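## Task

The rack front holds twelve drive blanks in three rows of four. Press every protruding blank fully home so it stops and latches, but leave untouched the middle-row blank that is third from the right when facing the rack. The rack is loose: it must not tilt beyond a slight amount (more fails the task) and must finish in its original position.

## Robot and tools

Robot: two YAM-type arms, left_arm and right_arm, each with a two-finger gripper and a wrist camera. Scene frame: origin at table-top height midway between the nominal bases, +x out over the table, +y toward left_arm, +z up. Calibrated bases: left_arm at (-0.006, +0.301, 0) m, right_arm at (-0.007, -0.246, 0) m, both yawed very slightly. A camera stand is fixed behind the arms. The gripper's fingers point along its own +z and open along its own y; end_effector_position is the point between the pads, about 1 cm short of the fingertips. For pushing blanks, closed fingertips pointing toward the rack work as a probe.

Command rows. Every motion argument uses rows of 14 numbers, each in [-1, 1]: dx, dy, dz, rx, ry, rz, opening for left_arm, then the same seven for right_arm. Both arms always appear, even if one stays still. The first six of each arm are an offset, not a pose: counted from that arm's Hand target at the start of the action or move, along the Hand target's own axes (not scene axes). Scale: 1.0 = 0.6 m for dx, dy, dz and 180 degrees for rx, ry, rz, which together form one rotation vector. Sending six zeros re-commands the current Hand target; repeating a nonzero offset moves further. The opening is absolute, not an offset: +1 fully open (0.093 m), -1 closed. A 0 there is a real command (half open), so resend the current opening to keep it.

execute_actions(actions, cameras): actions is a list of actions; each action is a list of up to 15 rows, one per 1/30 s step, each row measured from the action's start pose (not the previous row); a short action holds its last row. Each action lasts 0.5 s. An empty list returns images and the scene number. cameras: list of names, ["all"], or []; an unknown name invalidates the call.

move(target, speed, blend, opening_speed, grip_force, blocking, cameras): straight-line path toward target, which is one 14-number row or a list of up to 15 rows, all offsets from the same starting Hand targets. speed in m/s, 0.002 to 2.9, default 0.25 (rotation up to twice that in rad/s); one number or one per target. blend in m rounds corners of a list; 0 stops at each. opening_speed is opening units per second, at least 0.2. grip_force in newtons per pad, 10 to 50, persistent. blocking=false returns after about 0.5 s while the move continues. Paths are capped at 10 s and ignore obstacles and the other arm. Avoid paths passing near an arm's own base.

wait(seconds 0 to 10, cameras): holds last commands. stop(cameras): brakes a running move. zoom_image(camera, region [x0, y0, x1, y1] in pixels, at most 504 by 504): enlarges part of a camera's latest image. read_manual(section): licence texts only. finished_scene(scene 1 or 2): ends the scene irreversibly; the goal must hold without the robot.

Cameras: cam_head_left, cam_head_right (on a fixed bar behind, looking down at the table), cam_left_wrist, cam_right_wrist; all 896x504. Calibration matrices are given but may be off by a few millimetres or degrees; wrist images can lag during motion.

Result lines: end_effector_position (m) and end_effector_quat_wxyz per arm in the scene frame; Hand target (last commanded pose after clipping; next offsets start from it); Tool commands; grip_measured (+1 open, -1 closed; pads meet near -0.94); Joint positions (last number is finger opening in m); Joint velocities (may be omitted when all are within noise); joint torques (include gravity, noisy). Calls with actions list end-effector positions at some steps. A move adds a move: line with its ending (done, off_target, moving, held, fault) and limits (paced = pose was clipped, held = steps withheld). done means at rest within 10 mm and 2 degrees of target; neither done nor off_target reveals contact. MOTOR HOT appears at 75 °C; OVER-TEMPERATURE FAULT at 90 °C folds that arm away for the rest of the scene.

Behaviour to expect: grippers sag or fall short under friction and weight, especially far out; small moves may not happen or go sideways; check position and tilt after each move and correct. Orientation is clipped to 40 degrees from measured per step. An arm blocked by contact keeps pushing until you command its target back behind the gripper; a target far beyond contact, or a fast approach, pushes harder.

Avoid: tipping or sliding the rack (push each blank slowly, straight into the rack, and back off once it latches); touching the excluded blank; slams, hits and hard pushes; the two grippers or wrist cameras touching each other; strain on camera cables; anything leaving the table; holding arms outstretched or pressing against unreachable poses, which heats motors. Thinking time lets the scene run, so plan efficiently.

Each tool is called after "Emit:" in YAML: its name, and indented under it one key for each argument.

## Session

Emit:
execute_actions:
  actions: []

Scene clock: 0.00 s.
left_arm: end_effector_position=(+0.3813, +0.3120, +0.0891) grip_measured=+1.000 end_effector_quat_wxyz=(+0.576, -0.057, +0.815, +0.028) | right_arm: end_effector_position=(+0.3657, -0.3151, +0.0875) grip_measured=+1.000 end_effector_quat_wxyz=(+0.564, +0.170, +0.805, -0.077)
Joint positions: left_arm=[0.015 1.557 0.354 0.858 -0.145 -0.073 0.093] | right_arm=[-0.031 1.521 0.343 0.805 0.254 0.17 0.093]
Joint velocities: within noise
Joint torques (N m): no reading
Heat: left arm: 24 °C; right arm: 24 °C.
Hand target: left_arm +0.3825, +0.3119, +0.0916; +0.578, -0.057, +0.813, +0.028 | right_arm +0.3698, -0.3154, +0.0969; +0.576, +0.170, +0.796, -0.075
Tool commands: left_gripper/opening=+1.0 right_gripper/opening=+1.0

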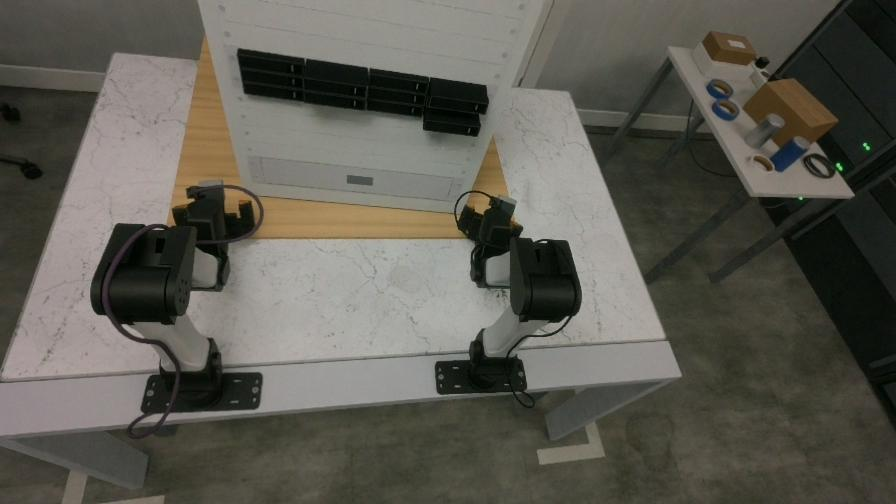

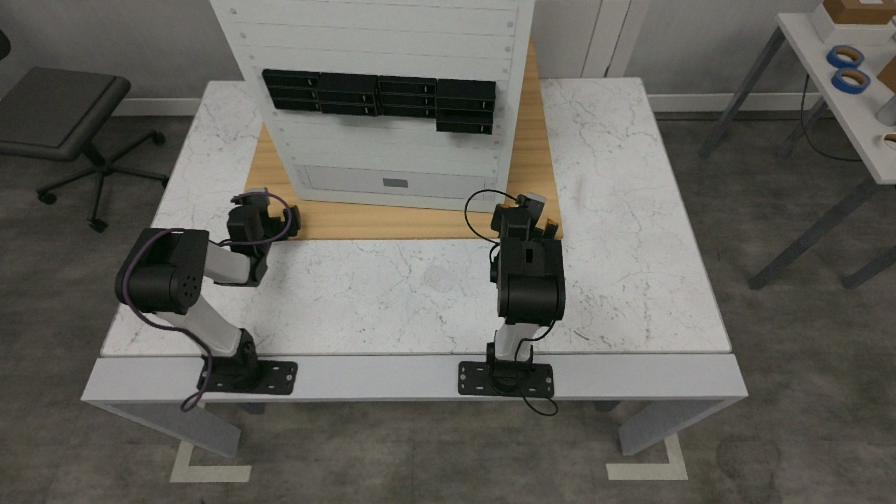

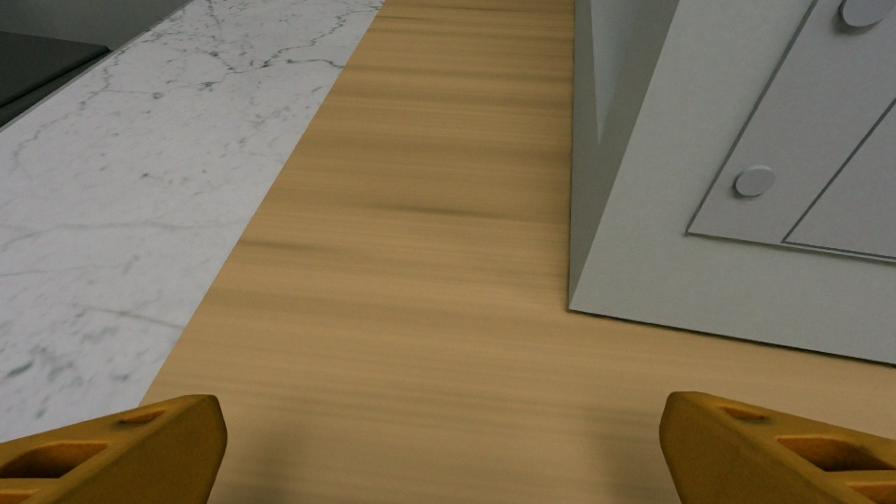

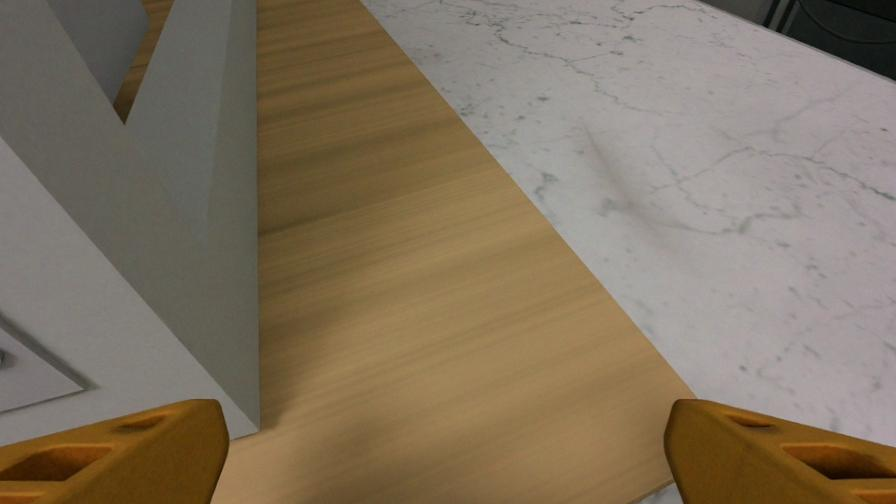

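Emit:
zoom_image:
  camera: "cam_head_left"
  region: [190, 0, 560, 220]

Emit:
zoom_image:
  camera: "cam_head_right"
  region: [240, 40, 520, 160]

Emit:
zoom_image:
  camera: "cam_head_left"
  region: [220, 30, 510, 150]

Scaled by 1.362 from the camera's 896x504 image, which has a finer 1280x720 frame.

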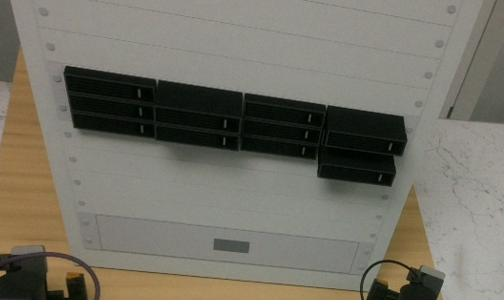

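Scaled by 1.800 from the camera's 896x504 image, which has a finer 1280x720 frame.

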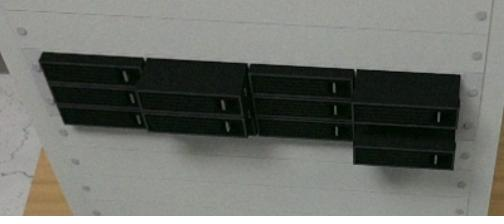

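Scaled by 1.738 from the camera's 896x504 image, which has a finer 1280x720 frame.

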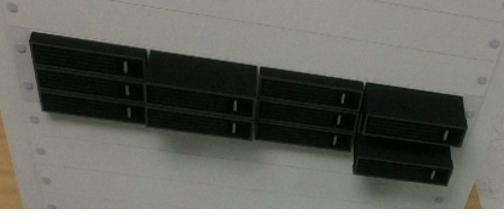

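Emit:
zoom_image:
  camera: "cam_head_left"
  region: [225, 35, 375, 125]

Emit:
zoom_image:
  camera: "cam_head_left"
  region: [355, 55, 505, 145]

Emit:
zoom_image:
  camera: "cam_head_right"
  region: [250, 55, 400, 145]

Emit:
zoom_image:
  camera: "cam_head_right"
  region: [365, 60, 515, 150]

Scaled by 3.360 from the camera's 896x504 image, which has a finer 1280x720 frame.

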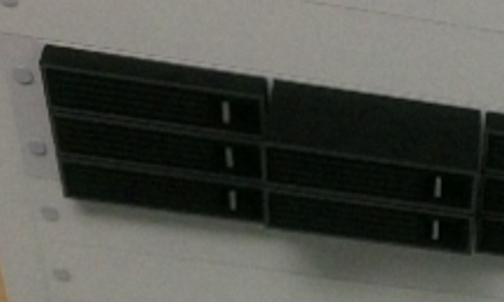

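Scaled by 3.360 from the camera's 896x504 image, which has a finer 1280x720 frame.

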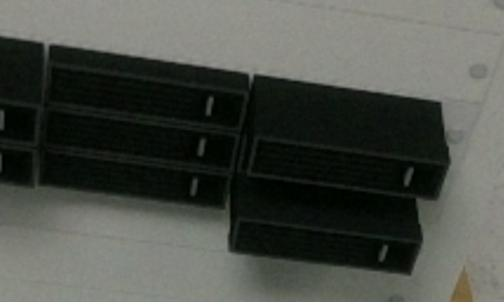

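Scaled by 3.360 from the camera's 896x504 image, which has a finer 1280x720 frame.

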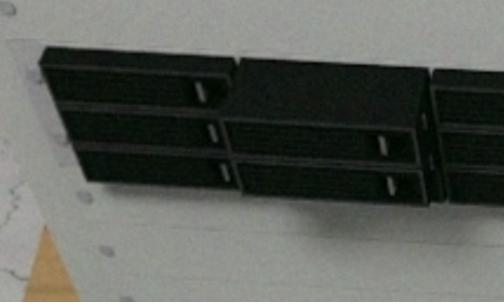

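Scaled by 3.360 from the camera's 896x504 image, which has a finer 1280x720 frame.

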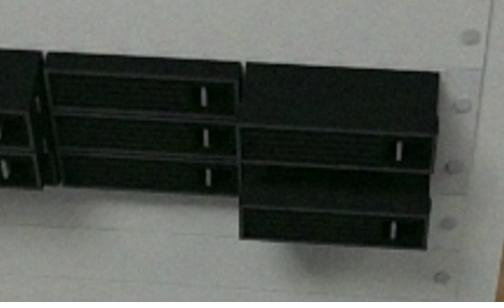

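Emit:
zoom_image:
  camera: "cam_head_left"
  region: [200, 140, 350, 230]

Emit:
zoom_image:
  camera: "cam_head_left"
  region: [390, 140, 540, 230]

Emit:
zoom_image:
  camera: "cam_head_right"
  region: [230, 130, 380, 220]

Emit:
zoom_image:
  camera: "cam_head_right"
  region: [420, 130, 570, 220]

Emit:
zoom_image:
  camera: "cam_right_wrist"
  region: [0, 0, 500, 440]

Emit:
zoom_image:
  camera: "cam_left_wrist"
  region: [500, 0, 896, 400]

Scaled by 3.360 from the camera's 896x504 image, which has a finer 1280x720 frame.

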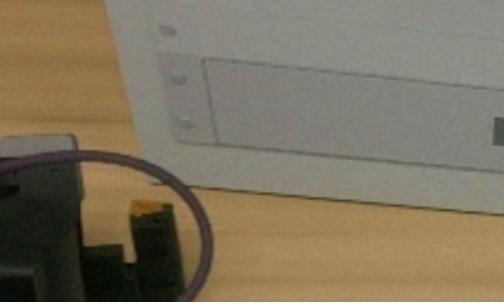

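Scaled by 3.360 from the camera's 896x504 image, which has a finer 1280x720 frame.

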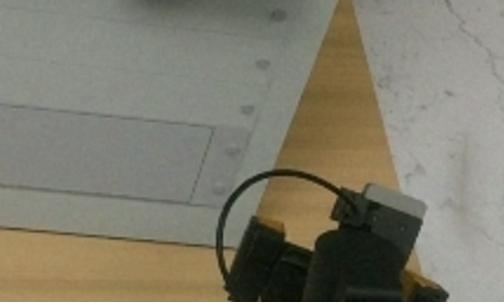

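Scaled by 3.360 from the camera's 896x504 image, which has a finer 1280x720 frame.

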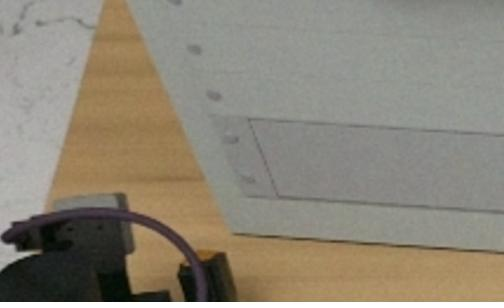

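Scaled by 3.360 from the camera's 896x504 image, which has a finer 1280x720 frame.

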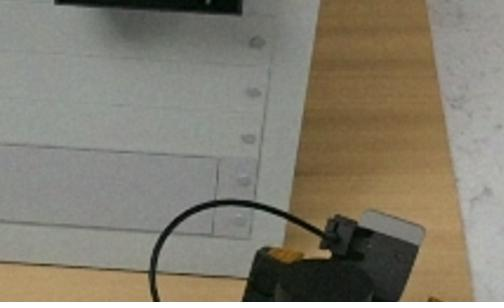

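Scaled by 1.008 from the camera's 896x504 image, which has a finer 1280x720 frame.

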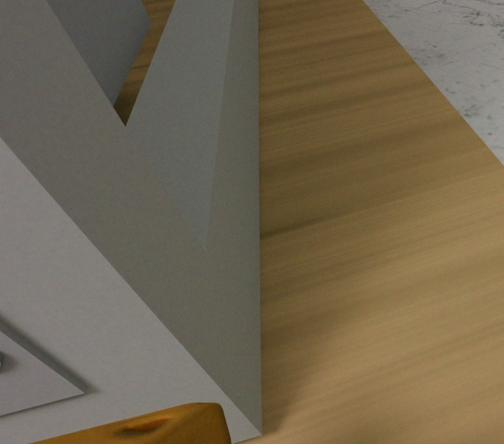

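Scaled by 1.260 from the camera's 896x504 image, which has a finer 1280x720 frame.

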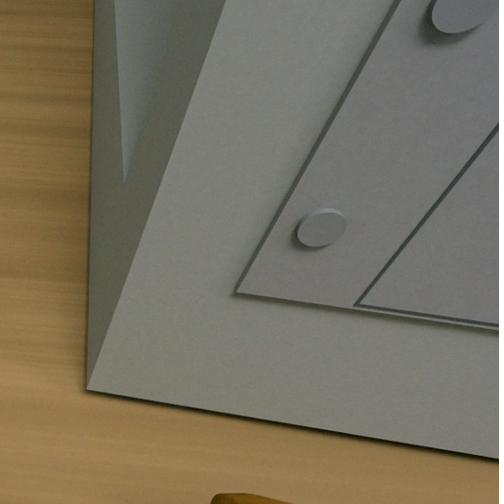

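Emit:
move:
  target:
    - [-0.0947, -0.0454, -0.2740, 0, 0, 0, -0.93, -0.0924, 0.0123, -0.2577, 0, 0, 0, -0.93]
    - [-0.45, -0.2596, -0.3542, 0.0724, -0.1070, 0.0189, -0.93, -0.4197, 0.2503, -0.3805, -0.0784, -0.1019, -0.0378, -0.93]
  blend: [0.04, 0]
  speed: 0.25
  cameras: ["all"]

Scene clock: 90.77 s.
left_arm: end_effector_position=(+0.2908, +0.1521, +0.4067) grip_measured=-0.927 end_effector_quat_wxyz=(+0.700, +0.039, +0.713, -0.032) | right_arm: end_effector_position=(+0.2911, -0.1500, +0.4028) grip_measured=-0.927 end_effector_quat_wxyz=(+0.693, +0.028, +0.719, -0.045)
Joint positions: left_arm=[-0.746 0.975 1.056 -0.106 -0.695 -0.008 0.001] | right_arm=[0.755 0.931 1.044 -0.165 0.818 0.012 0.001]
Joint torques (N m): left_arm=[-0.5 -1.58 9.52 2.09 -0.11 0.09] | right_arm=[0.47 -0.47 11.56 2.23 0.04 -0.03]
Heat: left arm: 31 °C; right arm: 31 °C.
Hand target: left_arm +0.2905, +0.1499, +0.4197; +0.708, +0.038, +0.705, -0.038 | right_arm +0.2904, -0.1499, +0.4200; +0.706, +0.037, +0.706, -0.038
Off the commanded pose: left_arm 0.013 m, 1 deg | right_arm 0.017 m, 2 deg.
move: off_target (left_arm, right_arm)
camera_calibration:
cam_left_wrist: T_world_to_cam=[[-0.102054, -0.994736, -0.00927213, 0.185784], [-0.432887, 0.0528, -0.8999, 0.522912], [0.895653, -0.0878249, -0.435997, 0.0120047], [0, 0, 0, 1]] pos_world=[0.23457, 0.15825, 0.477526]
cam_right_wrist: T_world_to_cam=[[-0.123369, -0.992182, 0.0188673, -0.120568], [-0.446819, 0.0385615, -0.893793, 0.535138], [0.886077, -0.118696, -0.448083, -0.0126852], [0, 0, 0, 1]] pos_world=[0.235475, -0.141767, 0.474893]

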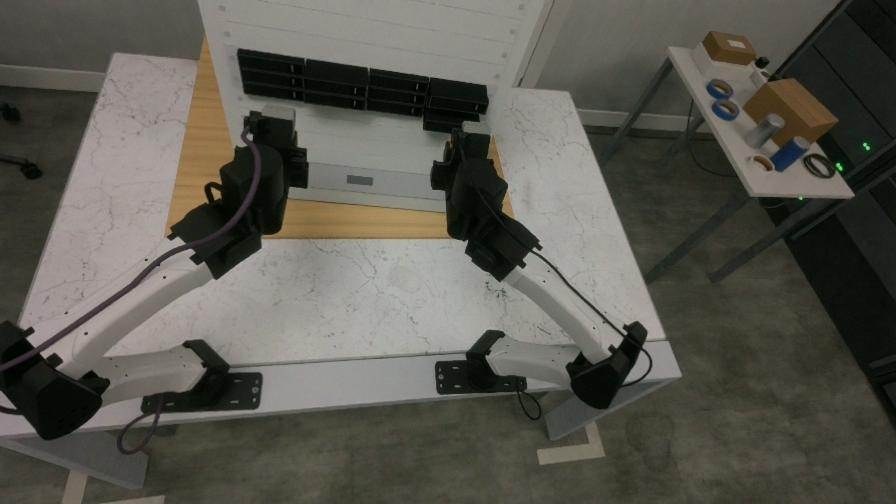

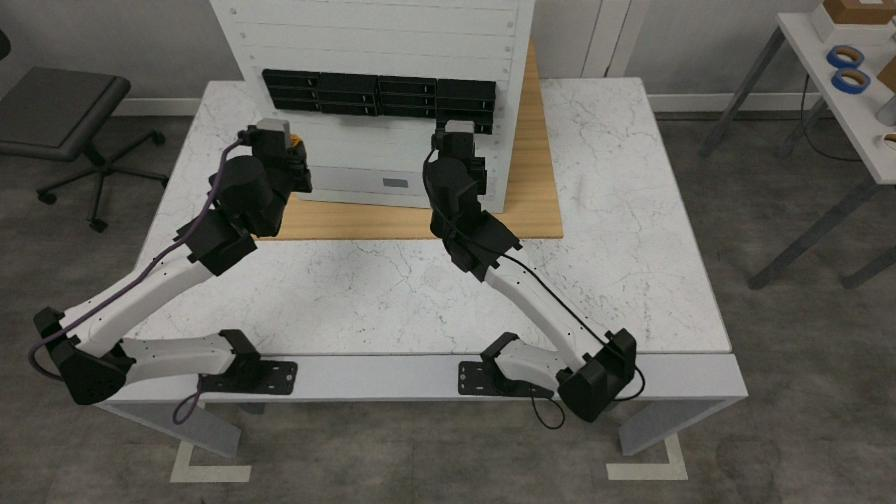

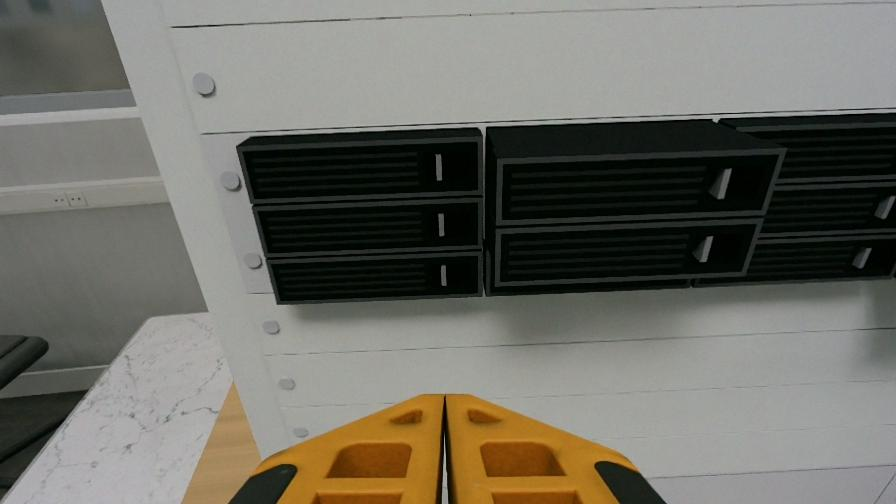

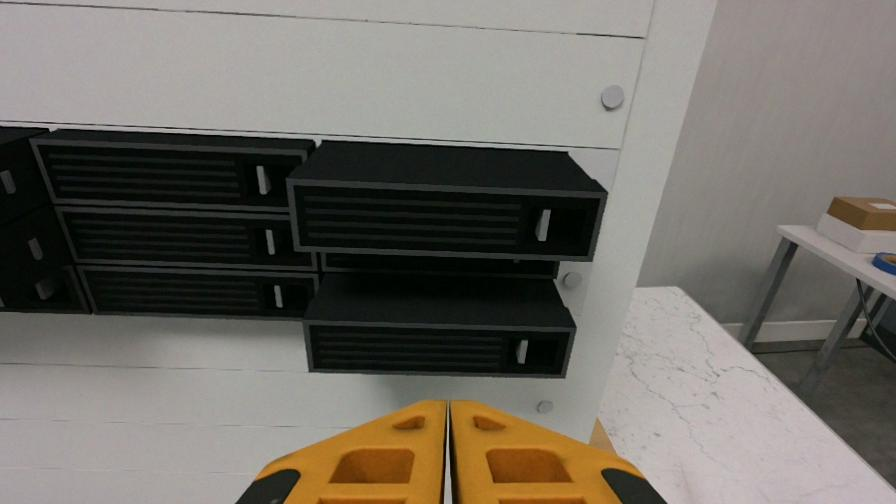

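Emit:
zoom_image:
  camera: "cam_left_wrist"
  region: [450, 100, 896, 320]

Emit:
zoom_image:
  camera: "cam_right_wrist"
  region: [250, 110, 650, 400]

Emit:
zoom_image:
  camera: "cam_left_wrist"
  region: [200, 100, 560, 330]

Emit:
zoom_image:
  camera: "cam_right_wrist"
  region: [0, 110, 340, 340]

Scaled by 1.130 from the camera's 896x504 image, which has a finer 1280x720 frame.

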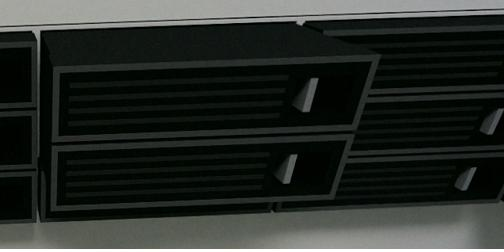

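Scaled by 1.260 from the camera's 896x504 image, which has a finer 1280x720 frame.

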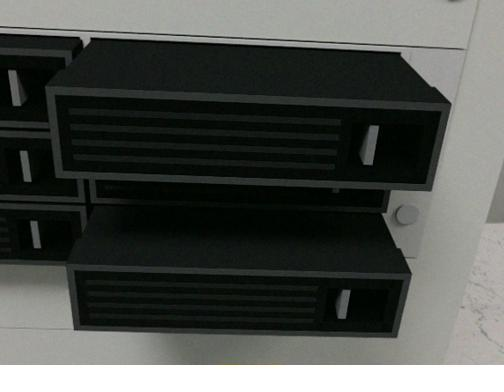

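Scaled by 1.400 from the camera's 896x504 image, which has a finer 1280x720 frame.

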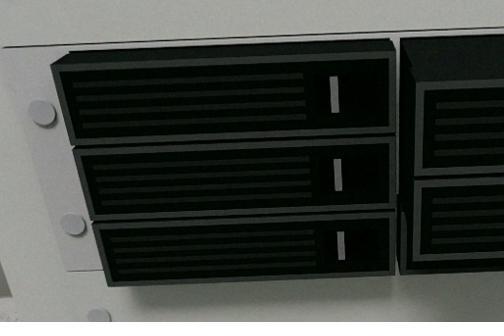

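Scaled by 1.482 from the camera's 896x504 image, which has a finer 1280x720 frame.

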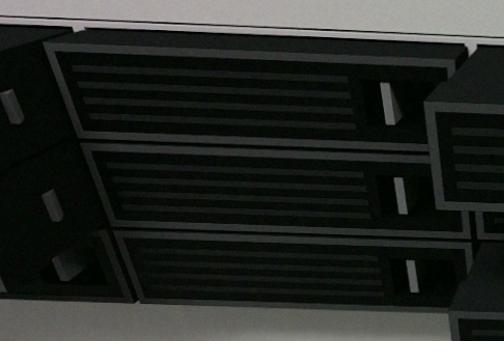

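Emit:
move:
  target: [0, 0, 0, 0, 0, 0, -0.93, -0.0183, -0.0027, 0.1002, 0, -0.0111, 0, -0.93]
  speed: 0.1
  cameras: ["cam_right_wrist", "cam_head_right"]

Scene clock: 156.13 s.
left_arm: end_effector_position=(+0.2908, +0.1521, +0.4067) grip_measured=-0.927 end_effector_quat_wxyz=(+0.700, +0.039, +0.713, -0.032) | right_arm: end_effector_position=(+0.3484, -0.1560, +0.4102) grip_measured=-0.927 end_effector_quat_wxyz=(+0.702, +0.029, +0.710, -0.045)
Joint positions: left_arm=[-0.746 0.975 1.056 -0.106 -0.695 -0.008 0.001] | right_arm=[0.56 1.094 1.114 -0.034 0.624 -0.015 0.001]
Joint torques (N m): left_arm=[-0.28 -1.47 9.63 2.05 -0.1 0.1] | right_arm=[-0.87 -1.84 12.45 2.31 -0.15 -0.07]
Heat: left arm: 40 °C; right arm: 36 °C.
Hand target: left_arm +0.2905, +0.1499, +0.4197; +0.708, +0.038, +0.705, -0.038 | right_arm +0.3501, -0.1579, +0.4308; +0.718, +0.037, +0.694, -0.038
Off the commanded pose: left_arm 0.013 m, 1 deg | right_arm 0.021 m, 3 deg.
move: off_target (left_arm, right_arm)
camera_calibration:
cam_right_wrist: T_world_to_cam=[[-0.124377, -0.99211, 0.0157485, -0.117983], [-0.424492, 0.0388578, -0.904597, 0.564239], [0.896848, -0.119197, -0.425976, -0.0737537], [0, 0, 0, 1]] pos_world=[0.290987, -0.147768, 0.48085]
Images, in order (width x height): cam_head_right 896x504, cam_right_wrist 896x504.

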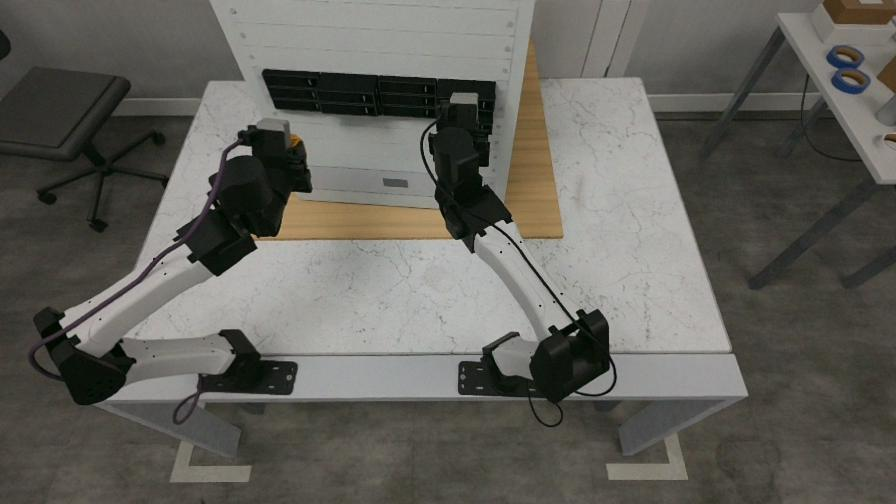

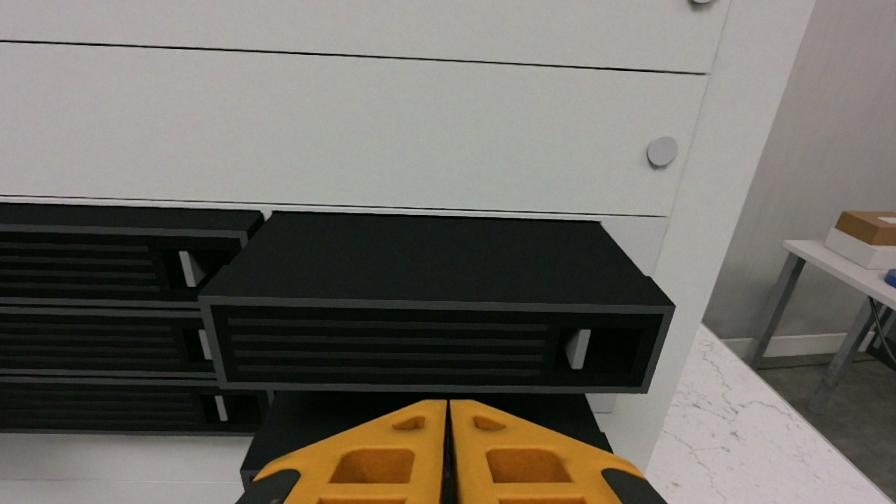

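Emit:
move:
  target: [0, 0, 0, 0, 0, 0, -0.93, -0.0036, 0, 0.0418, 0, 0, 0, -0.93]
  speed: 0.04
  cameras: ["cam_right_wrist"]

Scene clock: 169.00 s.
left_arm: end_effector_position=(+0.2908, +0.1521, +0.4067) grip_measured=-0.927 end_effector_quat_wxyz=(+0.700, +0.039, +0.713, -0.032) | right_arm: end_effector_position=(+0.3729, -0.1587, +0.4125) grip_measured=-0.927 end_effector_quat_wxyz=(+0.701, +0.029, +0.711, -0.045)
Joint positions: left_arm=[-0.746 0.975 1.056 -0.106 -0.695 -0.008 0.001] | right_arm=[0.499 1.173 1.17 -0.013 0.564 -0.015 0.001]
Joint torques (N m): left_arm=[-0.17 -1.29 9.5 2.07 -0.08 0.09] | right_arm=[-0.84 -2.55 12.55 2.34 -0.13 -0.04]
Heat: left arm: 41 °C; right arm: 35 °C.
Hand target: left_arm +0.2905, +0.1499, +0.4197; +0.708, +0.038, +0.705, -0.038 | right_arm +0.3749, -0.1606, +0.4339; +0.718, +0.037, +0.694, -0.038
Off the commanded pose: left_arm 0.013 m, 1 deg | right_arm 0.022 m, 3 deg.
move: off_target (left_arm, right_arm)
camera_calibration:
cam_right_wrist: T_world_to_cam=[[-0.125103, -0.991996, 0.0170979, -0.117926], [-0.427606, 0.0383597, -0.903151, 0.577331], [0.895267, -0.120298, -0.428983, -0.0934545], [0, 0, 0, 1]] pos_world=[0.315784, -0.15037, 0.483343]
Images, in order (width x height): cam_right_wrist 896x504.

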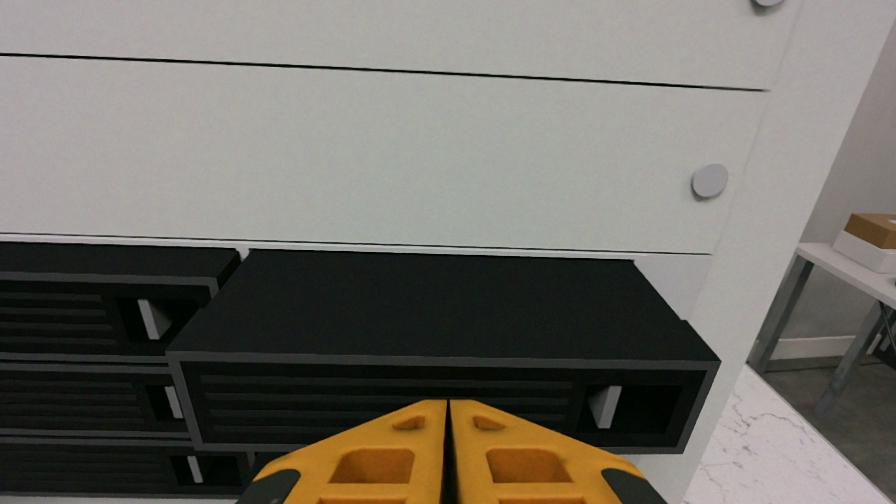

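Emit:
move:
  target: [0, 0, 0, 0, 0, 0, -0.93, 0, 0, 0.0167, 0, 0, 0, -0.93]
  speed: 0.04
  cameras: ["cam_right_wrist"]

Scene clock: 175.40 s.
left_arm: end_effector_position=(+0.2908, +0.1521, +0.4067) grip_measured=-0.927 end_effector_quat_wxyz=(+0.700, +0.039, +0.713, -0.032) | right_arm: end_effector_position=(+0.3826, -0.1599, +0.4132) grip_measured=-0.927 end_effector_quat_wxyz=(+0.701, +0.030, +0.711, -0.045)
Joint positions: left_arm=[-0.746 0.975 1.056 -0.106 -0.695 -0.008 0.001] | right_arm=[0.478 1.204 1.191 -0.002 0.543 -0.015 0.001]
Joint torques (N m): left_arm=[-0.43 -1.32 9.4 2.07 -0.09 0.09] | right_arm=[-0.81 -2.78 12.64 2.35 -0.17 -0.02]
Heat: left arm: 41 °C; right arm: 35 °C.
Hand target: left_arm +0.2905, +0.1499, +0.4197; +0.708, +0.038, +0.705, -0.038 | right_arm +0.3848, -0.1616, +0.4344; +0.718, +0.037, +0.694, -0.038
Off the commanded pose: left_arm 0.013 m, 1 deg | right_arm 0.021 m, 3 deg.
move: off_target (left_arm, right_arm)
camera_calibration:
cam_right_wrist: T_world_to_cam=[[-0.125852, -0.991914, 0.0163951, -0.117332], [-0.427074, 0.0392549, -0.903364, 0.58218], [0.895416, -0.120692, -0.428561, -0.102205], [0, 0, 0, 1]] pos_world=[0.325384, -0.151572, 0.484044]
Images, in order (width x height): cam_right_wrist 896x504.

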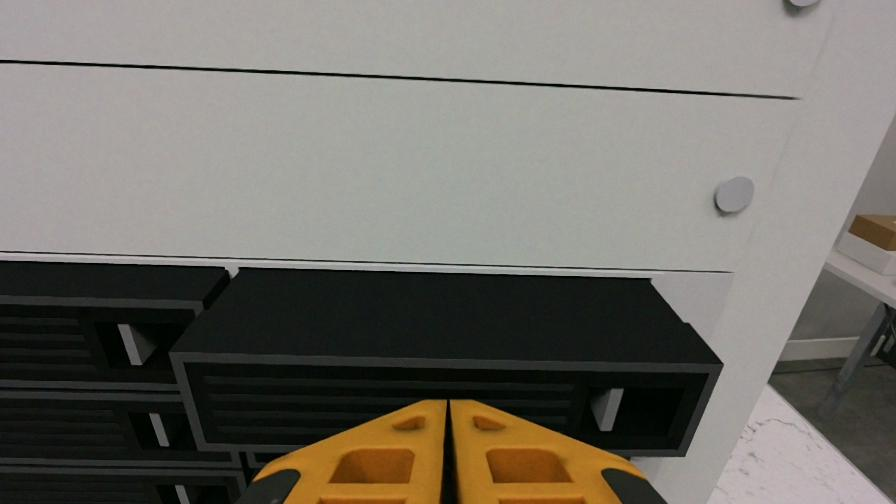

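Emit:
move:
  target: [0, 0, 0, 0, 0, 0, -0.93, 0, 0, 0.0200, 0, 0, 0, -0.93]
  speed: 0.04
  cameras: ["cam_right_wrist"]

Scene clock: 182.83 s.
left_arm: end_effector_position=(+0.2908, +0.1521, +0.4067) grip_measured=-0.927 end_effector_quat_wxyz=(+0.700, +0.039, +0.713, -0.032) | right_arm: end_effector_position=(+0.3935, -0.1605, +0.4134) grip_measured=-0.927 end_effector_quat_wxyz=(+0.700, +0.029, +0.712, -0.045)
Joint positions: left_arm=[-0.746 0.975 1.056 -0.106 -0.695 -0.008 0.001] | right_arm=[0.457 1.241 1.216 0.007 0.521 -0.015 0.001]
Joint torques (N m): left_arm=[-0.49 -1.4 9.39 2.07 -0.1 0.04] | right_arm=[-1.06 -2.91 12.81 2.39 -0.18 -0.01]
Heat: left arm: 42 °C; right arm: 36 °C.
Hand target: left_arm +0.2905, +0.1499, +0.4197; +0.708, +0.038, +0.705, -0.038 | right_arm +0.3968, -0.1628, +0.4346; +0.718, +0.037, +0.694, -0.038
Off the commanded pose: left_arm 0.013 m, 1 deg | right_arm 0.022 m, 3 deg.
move: off_target (left_arm, right_arm)
camera_calibration:
cam_right_wrist: T_world_to_cam=[[-0.124723, -0.992049, 0.0168303, -0.117254], [-0.428495, 0.0385565, -0.902721, 0.587144], [0.894895, -0.119802, -0.429896, -0.111097], [0, 0, 0, 1]] pos_world=[0.336384, -0.152269, 0.48424]
Images, in order (width x height): cam_right_wrist 896x504.

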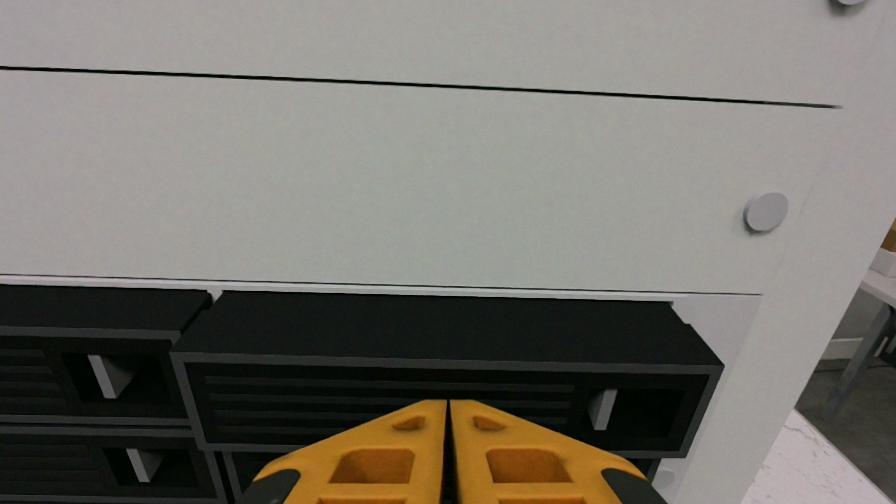

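Emit:
move:
  target: [0, 0, 0, 0, 0, 0, -0.93, 0, 0, 0.0133, 0, 0, 0, -0.93]
  speed: 0.03
  cameras: ["cam_right_wrist"]

Scene clock: 186.77 s.
left_arm: end_effector_position=(+0.2908, +0.1521, +0.4067) grip_measured=-0.927 end_effector_quat_wxyz=(+0.700, +0.039, +0.713, -0.032) | right_arm: end_effector_position=(+0.4008, -0.1615, +0.4136) grip_measured=-0.927 end_effector_quat_wxyz=(+0.700, +0.029, +0.712, -0.046)
Joint positions: left_arm=[-0.746 0.975 1.056 -0.106 -0.695 -0.008 0.001] | right_arm=[0.442 1.265 1.234 0.011 0.507 -0.015 0.001]
Joint torques (N m): left_arm=[-0.29 -1.44 9.57 2.06 -0.08 0.11] | right_arm=[-1.11 -2.92 12.83 2.42 -0.2 0]
Heat: left arm: 42 °C; right arm: 36 °C.
Hand target: left_arm +0.2905, +0.1499, +0.4197; +0.708, +0.038, +0.705, -0.038 | right_arm +0.4047, -0.1637, +0.4349; +0.718, +0.037, +0.694, -0.038
Off the commanded pose: left_arm 0.013 m, 1 deg | right_arm 0.022 m, 3 deg.
move: off_target (left_arm, right_arm)
camera_calibration:
cam_right_wrist: T_world_to_cam=[[-0.125049, -0.991998, 0.017412, -0.117392], [-0.429804, 0.038346, -0.902107, 0.590738], [0.894221, -0.120291, -0.43116, -0.11693], [0, 0, 0, 1]] pos_world=[0.343783, -0.15317, 0.484537]
Images, in order (width x height): cam_right_wrist 896x504.

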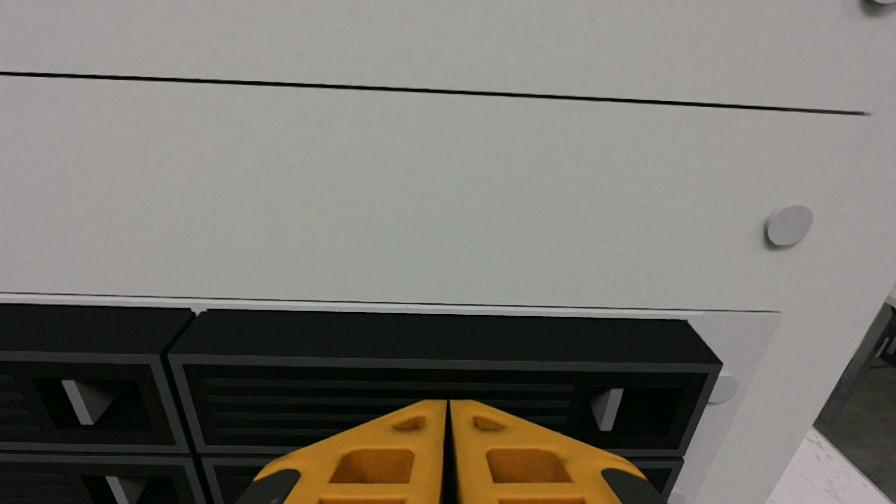

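Emit:
move:
  target: [0, 0, 0, 0, 0, 0, -0.93, 0, 0, 0.0067, 0, 0, 0, -0.93]
  speed: 0.03
  cameras: ["cam_right_wrist"]

Scene clock: 190.07 s.
left_arm: end_effector_position=(+0.2908, +0.1521, +0.4067) grip_measured=-0.927 end_effector_quat_wxyz=(+0.700, +0.039, +0.713, -0.032) | right_arm: end_effector_position=(+0.4010, -0.1615, +0.4140) grip_measured=-0.927 end_effector_quat_wxyz=(+0.699, +0.029, +0.713, -0.046)
Joint positions: left_arm=[-0.746 0.975 1.056 -0.106 -0.695 -0.008 0.001] | right_arm=[0.442 1.266 1.239 0.006 0.506 -0.015 0.001]
Joint torques (N m): left_arm=[-0.35 -1.55 9.52 2 -0.08 0.07] | right_arm=[-1.69 -1.95 13.15 2.57 -0.26 0]
Heat: left arm: 42 °C; right arm: 37 °C.
Hand target: left_arm +0.2905, +0.1499, +0.4197; +0.708, +0.038, +0.705, -0.038 | right_arm +0.4087, -0.1641, +0.4352; +0.718, +0.037, +0.694, -0.038
Off the commanded pose: left_arm 0.013 m, 1 deg | right_arm 0.023 m, 3 deg.
move: off_target (left_arm, right_arm)
camera_calibration:
cam_right_wrist: T_world_to_cam=[[-0.125034, -0.991979, 0.018568, -0.117914], [-0.431755, 0.0375515, -0.901209, 0.591471], [0.893283, -0.120698, -0.432987, -0.115926], [0, 0, 0, 1]] pos_world=[0.344182, -0.153171, 0.485033]
Images, in order (width x height): cam_right_wrist 896x504.

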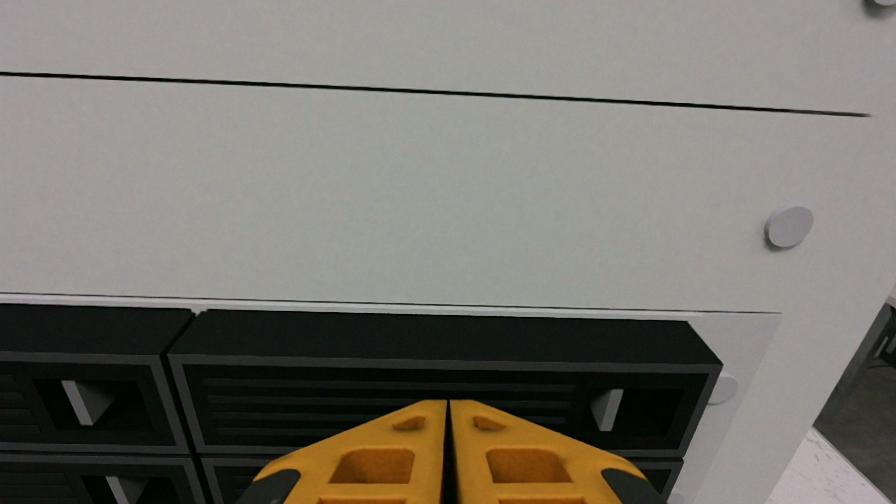

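Emit:
zoom_image:
  camera: "cam_right_wrist"
  region: [60, 280, 320, 500]

Emit:
zoom_image:
  camera: "cam_right_wrist"
  region: [560, 290, 780, 500]

Scaled by 1.938 from the camera's 896x504 image, which has a finer 1280x720 frame.

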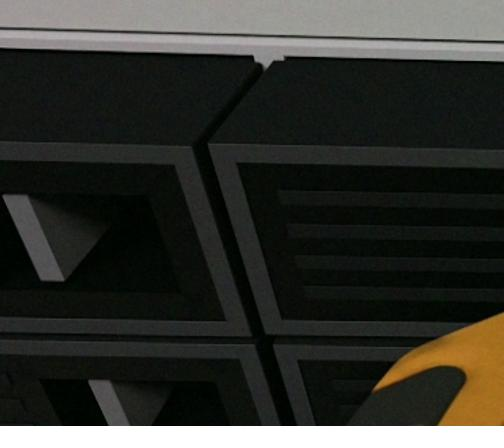

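Scaled by 2.291 from the camera's 896x504 image, which has a finer 1280x720 frame.

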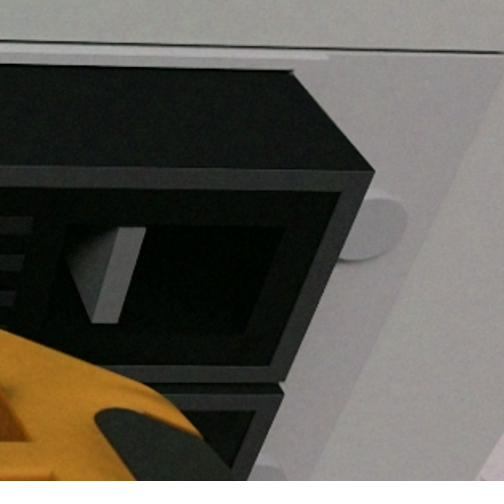

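Emit:
move:
  target: [0, 0, 0, 0, 0, 0, -0.93, 0, 0, -0.06, 0, 0, 0, -0.93]
  speed: 0.06
  cameras: ["cam_right_wrist"]

Scene clock: 203.27 s.
left_arm: end_effector_position=(+0.2908, +0.1521, +0.4067) grip_measured=-0.927 end_effector_quat_wxyz=(+0.700, +0.039, +0.713, -0.032) | right_arm: end_effector_position=(+0.3776, -0.1605, +0.4318) grip_measured=-0.927 end_effector_quat_wxyz=(+0.715, +0.037, +0.697, -0.038)
Joint positions: left_arm=[-0.746 0.975 1.056 -0.106 -0.695 -0.008 0.001] | right_arm=[0.484 1.195 1.22 0.005 0.55 -0.015 0.001]
Joint torques (N m): left_arm=[-0.4 -1.33 9.48 2.08 -0.12 0.1] | right_arm=[0.73 -4.94 7.73 2.11 0 -0.03]
Heat: left arm: 43 °C; right arm: 37 °C.
Hand target: left_arm +0.2905, +0.1499, +0.4197; +0.708, +0.038, +0.705, -0.038 | right_arm +0.3728, -0.1604, +0.4340; +0.718, +0.037, +0.694, -0.038
Off the commanded pose: left_arm 0.013 m, 1 deg | right_arm 0.005 m, 1 deg.
move: off_target (left_arm)
camera_calibration:
cam_right_wrist: T_world_to_cam=[[-0.126055, -0.991987, -0.00844996, -0.108084], [-0.388995, 0.057263, -0.919458, 0.59223], [0.912575, -0.112615, -0.393097, -0.110403], [0, 0, 0, 1]] pos_world=[0.317501, -0.153564, 0.500218]
Images, in order (width x height): cam_right_wrist 896x504.

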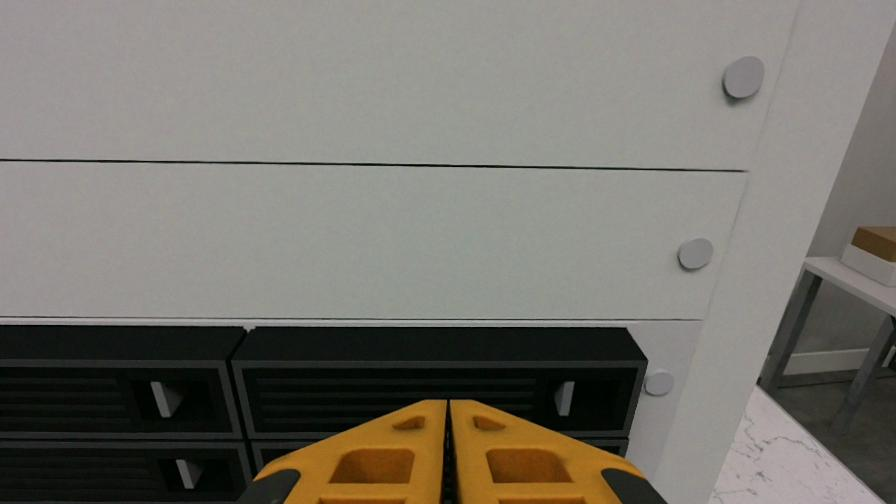

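Emit:
zoom_image:
  camera: "cam_right_wrist"
  region: [130, 310, 350, 500]

Emit:
zoom_image:
  camera: "cam_right_wrist"
  region: [520, 310, 740, 500]

Scaled by 2.291 from the camera's 896x504 image, which has a finer 1280x720 frame.

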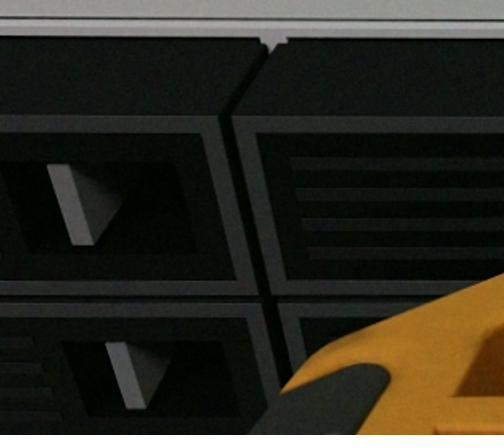

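Scaled by 2.291 from the camera's 896x504 image, which has a finer 1280x720 frame.

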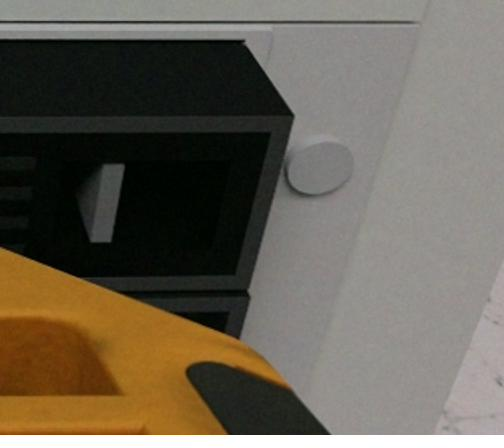

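Emit:
move:
  target:
    - [0, 0, 0, 0, 0, 0, -0.93, 0, 0, -0.0423, 0, 0, 0, -0.93]
    - [0, 0, 0, 0, 0, 0, -0.93, 0.1186, 0, -0.0423, 0, 0.006, 0, -0.93]
  blend: [0.01, 0]
  speed: 0.12
  cameras: ["cam_right_wrist"]

Scene clock: 213.63 s.
left_arm: end_effector_position=(+0.2908, +0.1521, +0.4067) grip_measured=-0.927 end_effector_quat_wxyz=(+0.700, +0.039, +0.713, -0.032) | right_arm: end_effector_position=(+0.3547, -0.1562, +0.3531) grip_measured=-0.927 end_effector_quat_wxyz=(+0.700, +0.028, +0.712, -0.046)
Joint positions: left_arm=[-0.746 0.975 1.056 -0.106 -0.695 -0.008 0.001] | right_arm=[0.544 1.081 0.883 0.178 0.607 -0.015 0.001]
Joint torques (N m): left_arm=[-0.39 -1.54 9.57 2.07 -0.09 0.11] | right_arm=[0.36 -4.62 8.21 2.36 0 0.1]
Heat: left arm: 43 °C; right arm: 37 °C.
Hand target: left_arm +0.2905, +0.1499, +0.4197; +0.708, +0.038, +0.705, -0.038 | right_arm +0.3501, -0.1579, +0.3619; +0.712, +0.037, +0.701, -0.038
Off the commanded pose: left_arm 0.013 m, 1 deg | right_arm 0.010 m, 2 deg.
move: off_target (left_arm)
camera_calibration:
cam_right_wrist: T_world_to_cam=[[-0.123176, -0.992194, 0.0194643, -0.118297], [-0.429757, 0.0356524, -0.90224, 0.5157], [0.894504, -0.119499, -0.430794, -0.10132], [0, 0, 0, 1]] pos_world=[0.297685, -0.147867, 0.42394]
Images, in order (width x height): cam_right_wrist 896x504.

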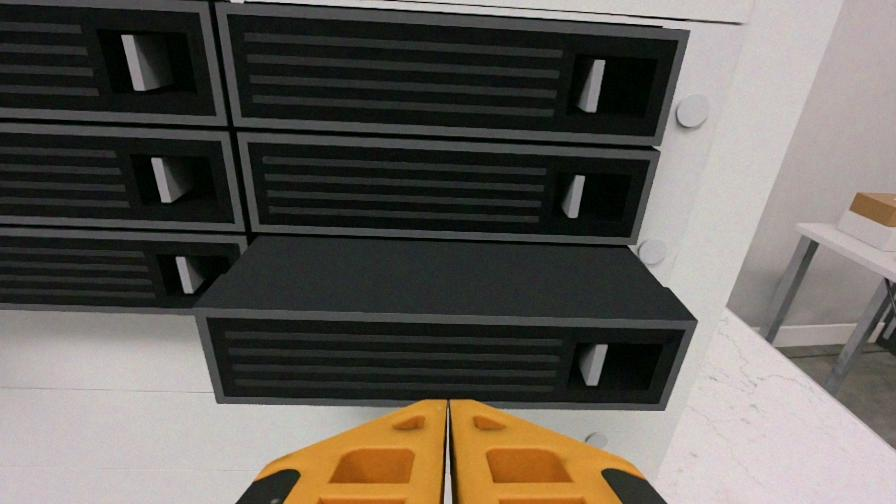

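Emit:
move:
  target: [0, 0, 0, 0, 0, 0, -0.93, 0, 0, 0.0983, 0, 0, 0, -0.93]
  speed: 0.04
  cameras: ["cam_right_wrist"]

Scene clock: 222.60 s.
left_arm: end_effector_position=(+0.2908, +0.1521, +0.4067) grip_measured=-0.927 end_effector_quat_wxyz=(+0.700, +0.039, +0.713, -0.032) | right_arm: end_effector_position=(+0.4016, -0.1637, +0.3412) grip_measured=-0.927 end_effector_quat_wxyz=(+0.693, +0.028, +0.719, -0.051)
Joint positions: left_arm=[-0.746 0.975 1.056 -0.106 -0.695 -0.008 0.001] | right_arm=[0.436 1.246 0.952 0.253 0.507 -0.015 0.001]
Joint torques (N m): left_arm=[-0.44 -1.43 9.57 2.07 -0.08 0.08] | right_arm=[-1.2 -2.62 13.37 2.43 -0.27 0.11]
Heat: left arm: 44 °C; right arm: 37 °C.
Hand target: left_arm +0.2905, +0.1499, +0.4197; +0.708, +0.038, +0.705, -0.038 | right_arm +0.4088, -0.1641, +0.3629; +0.712, +0.037, +0.701, -0.038
Off the commanded pose: left_arm 0.013 m, 1 deg | right_arm 0.023 m, 4 deg.
move: off_target (left_arm, right_arm)
camera_calibration:
cam_right_wrist: T_world_to_cam=[[-0.130281, -0.991073, 0.028307, -0.119719], [-0.447626, 0.0333194, -0.8936, 0.529292], [0.884679, -0.12909, -0.447971, -0.140999], [0, 0, 0, 1]] pos_world=[0.346067, -0.154487, 0.413201]
Images, in order (width x height): cam_right_wrist 896x504.

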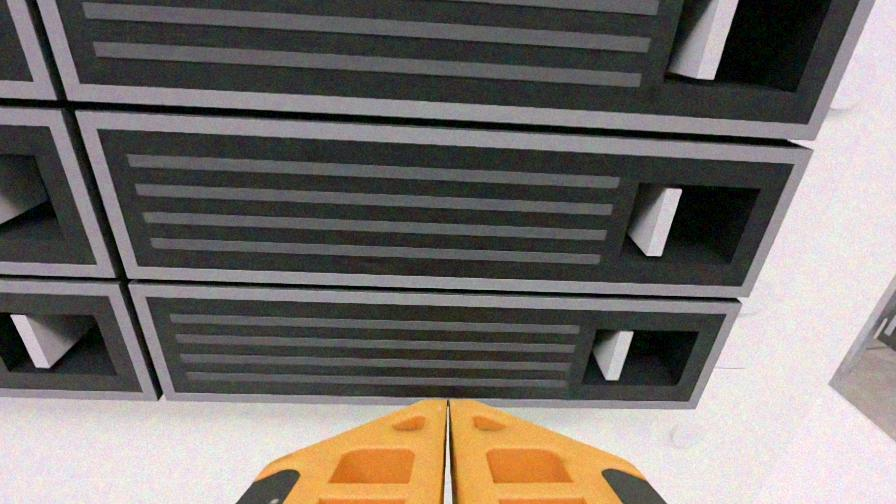

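Emit:
zoom_image:
  camera: "cam_right_wrist"
  region: [0, 200, 300, 430]

Emit:
zoom_image:
  camera: "cam_right_wrist"
  region: [560, 220, 860, 450]

Scaled by 1.680 from the camera's 896x504 image, which has a finer 1280x720 frame.

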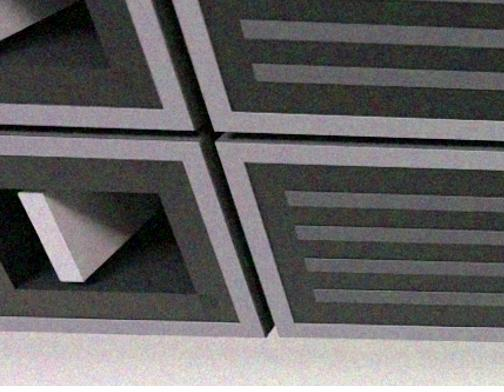

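Scaled by 1.680 from the camera's 896x504 image, which has a finer 1280x720 frame.

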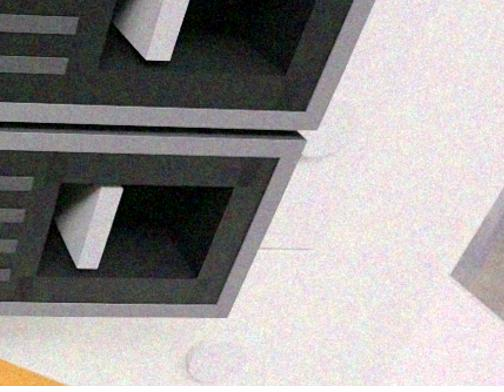

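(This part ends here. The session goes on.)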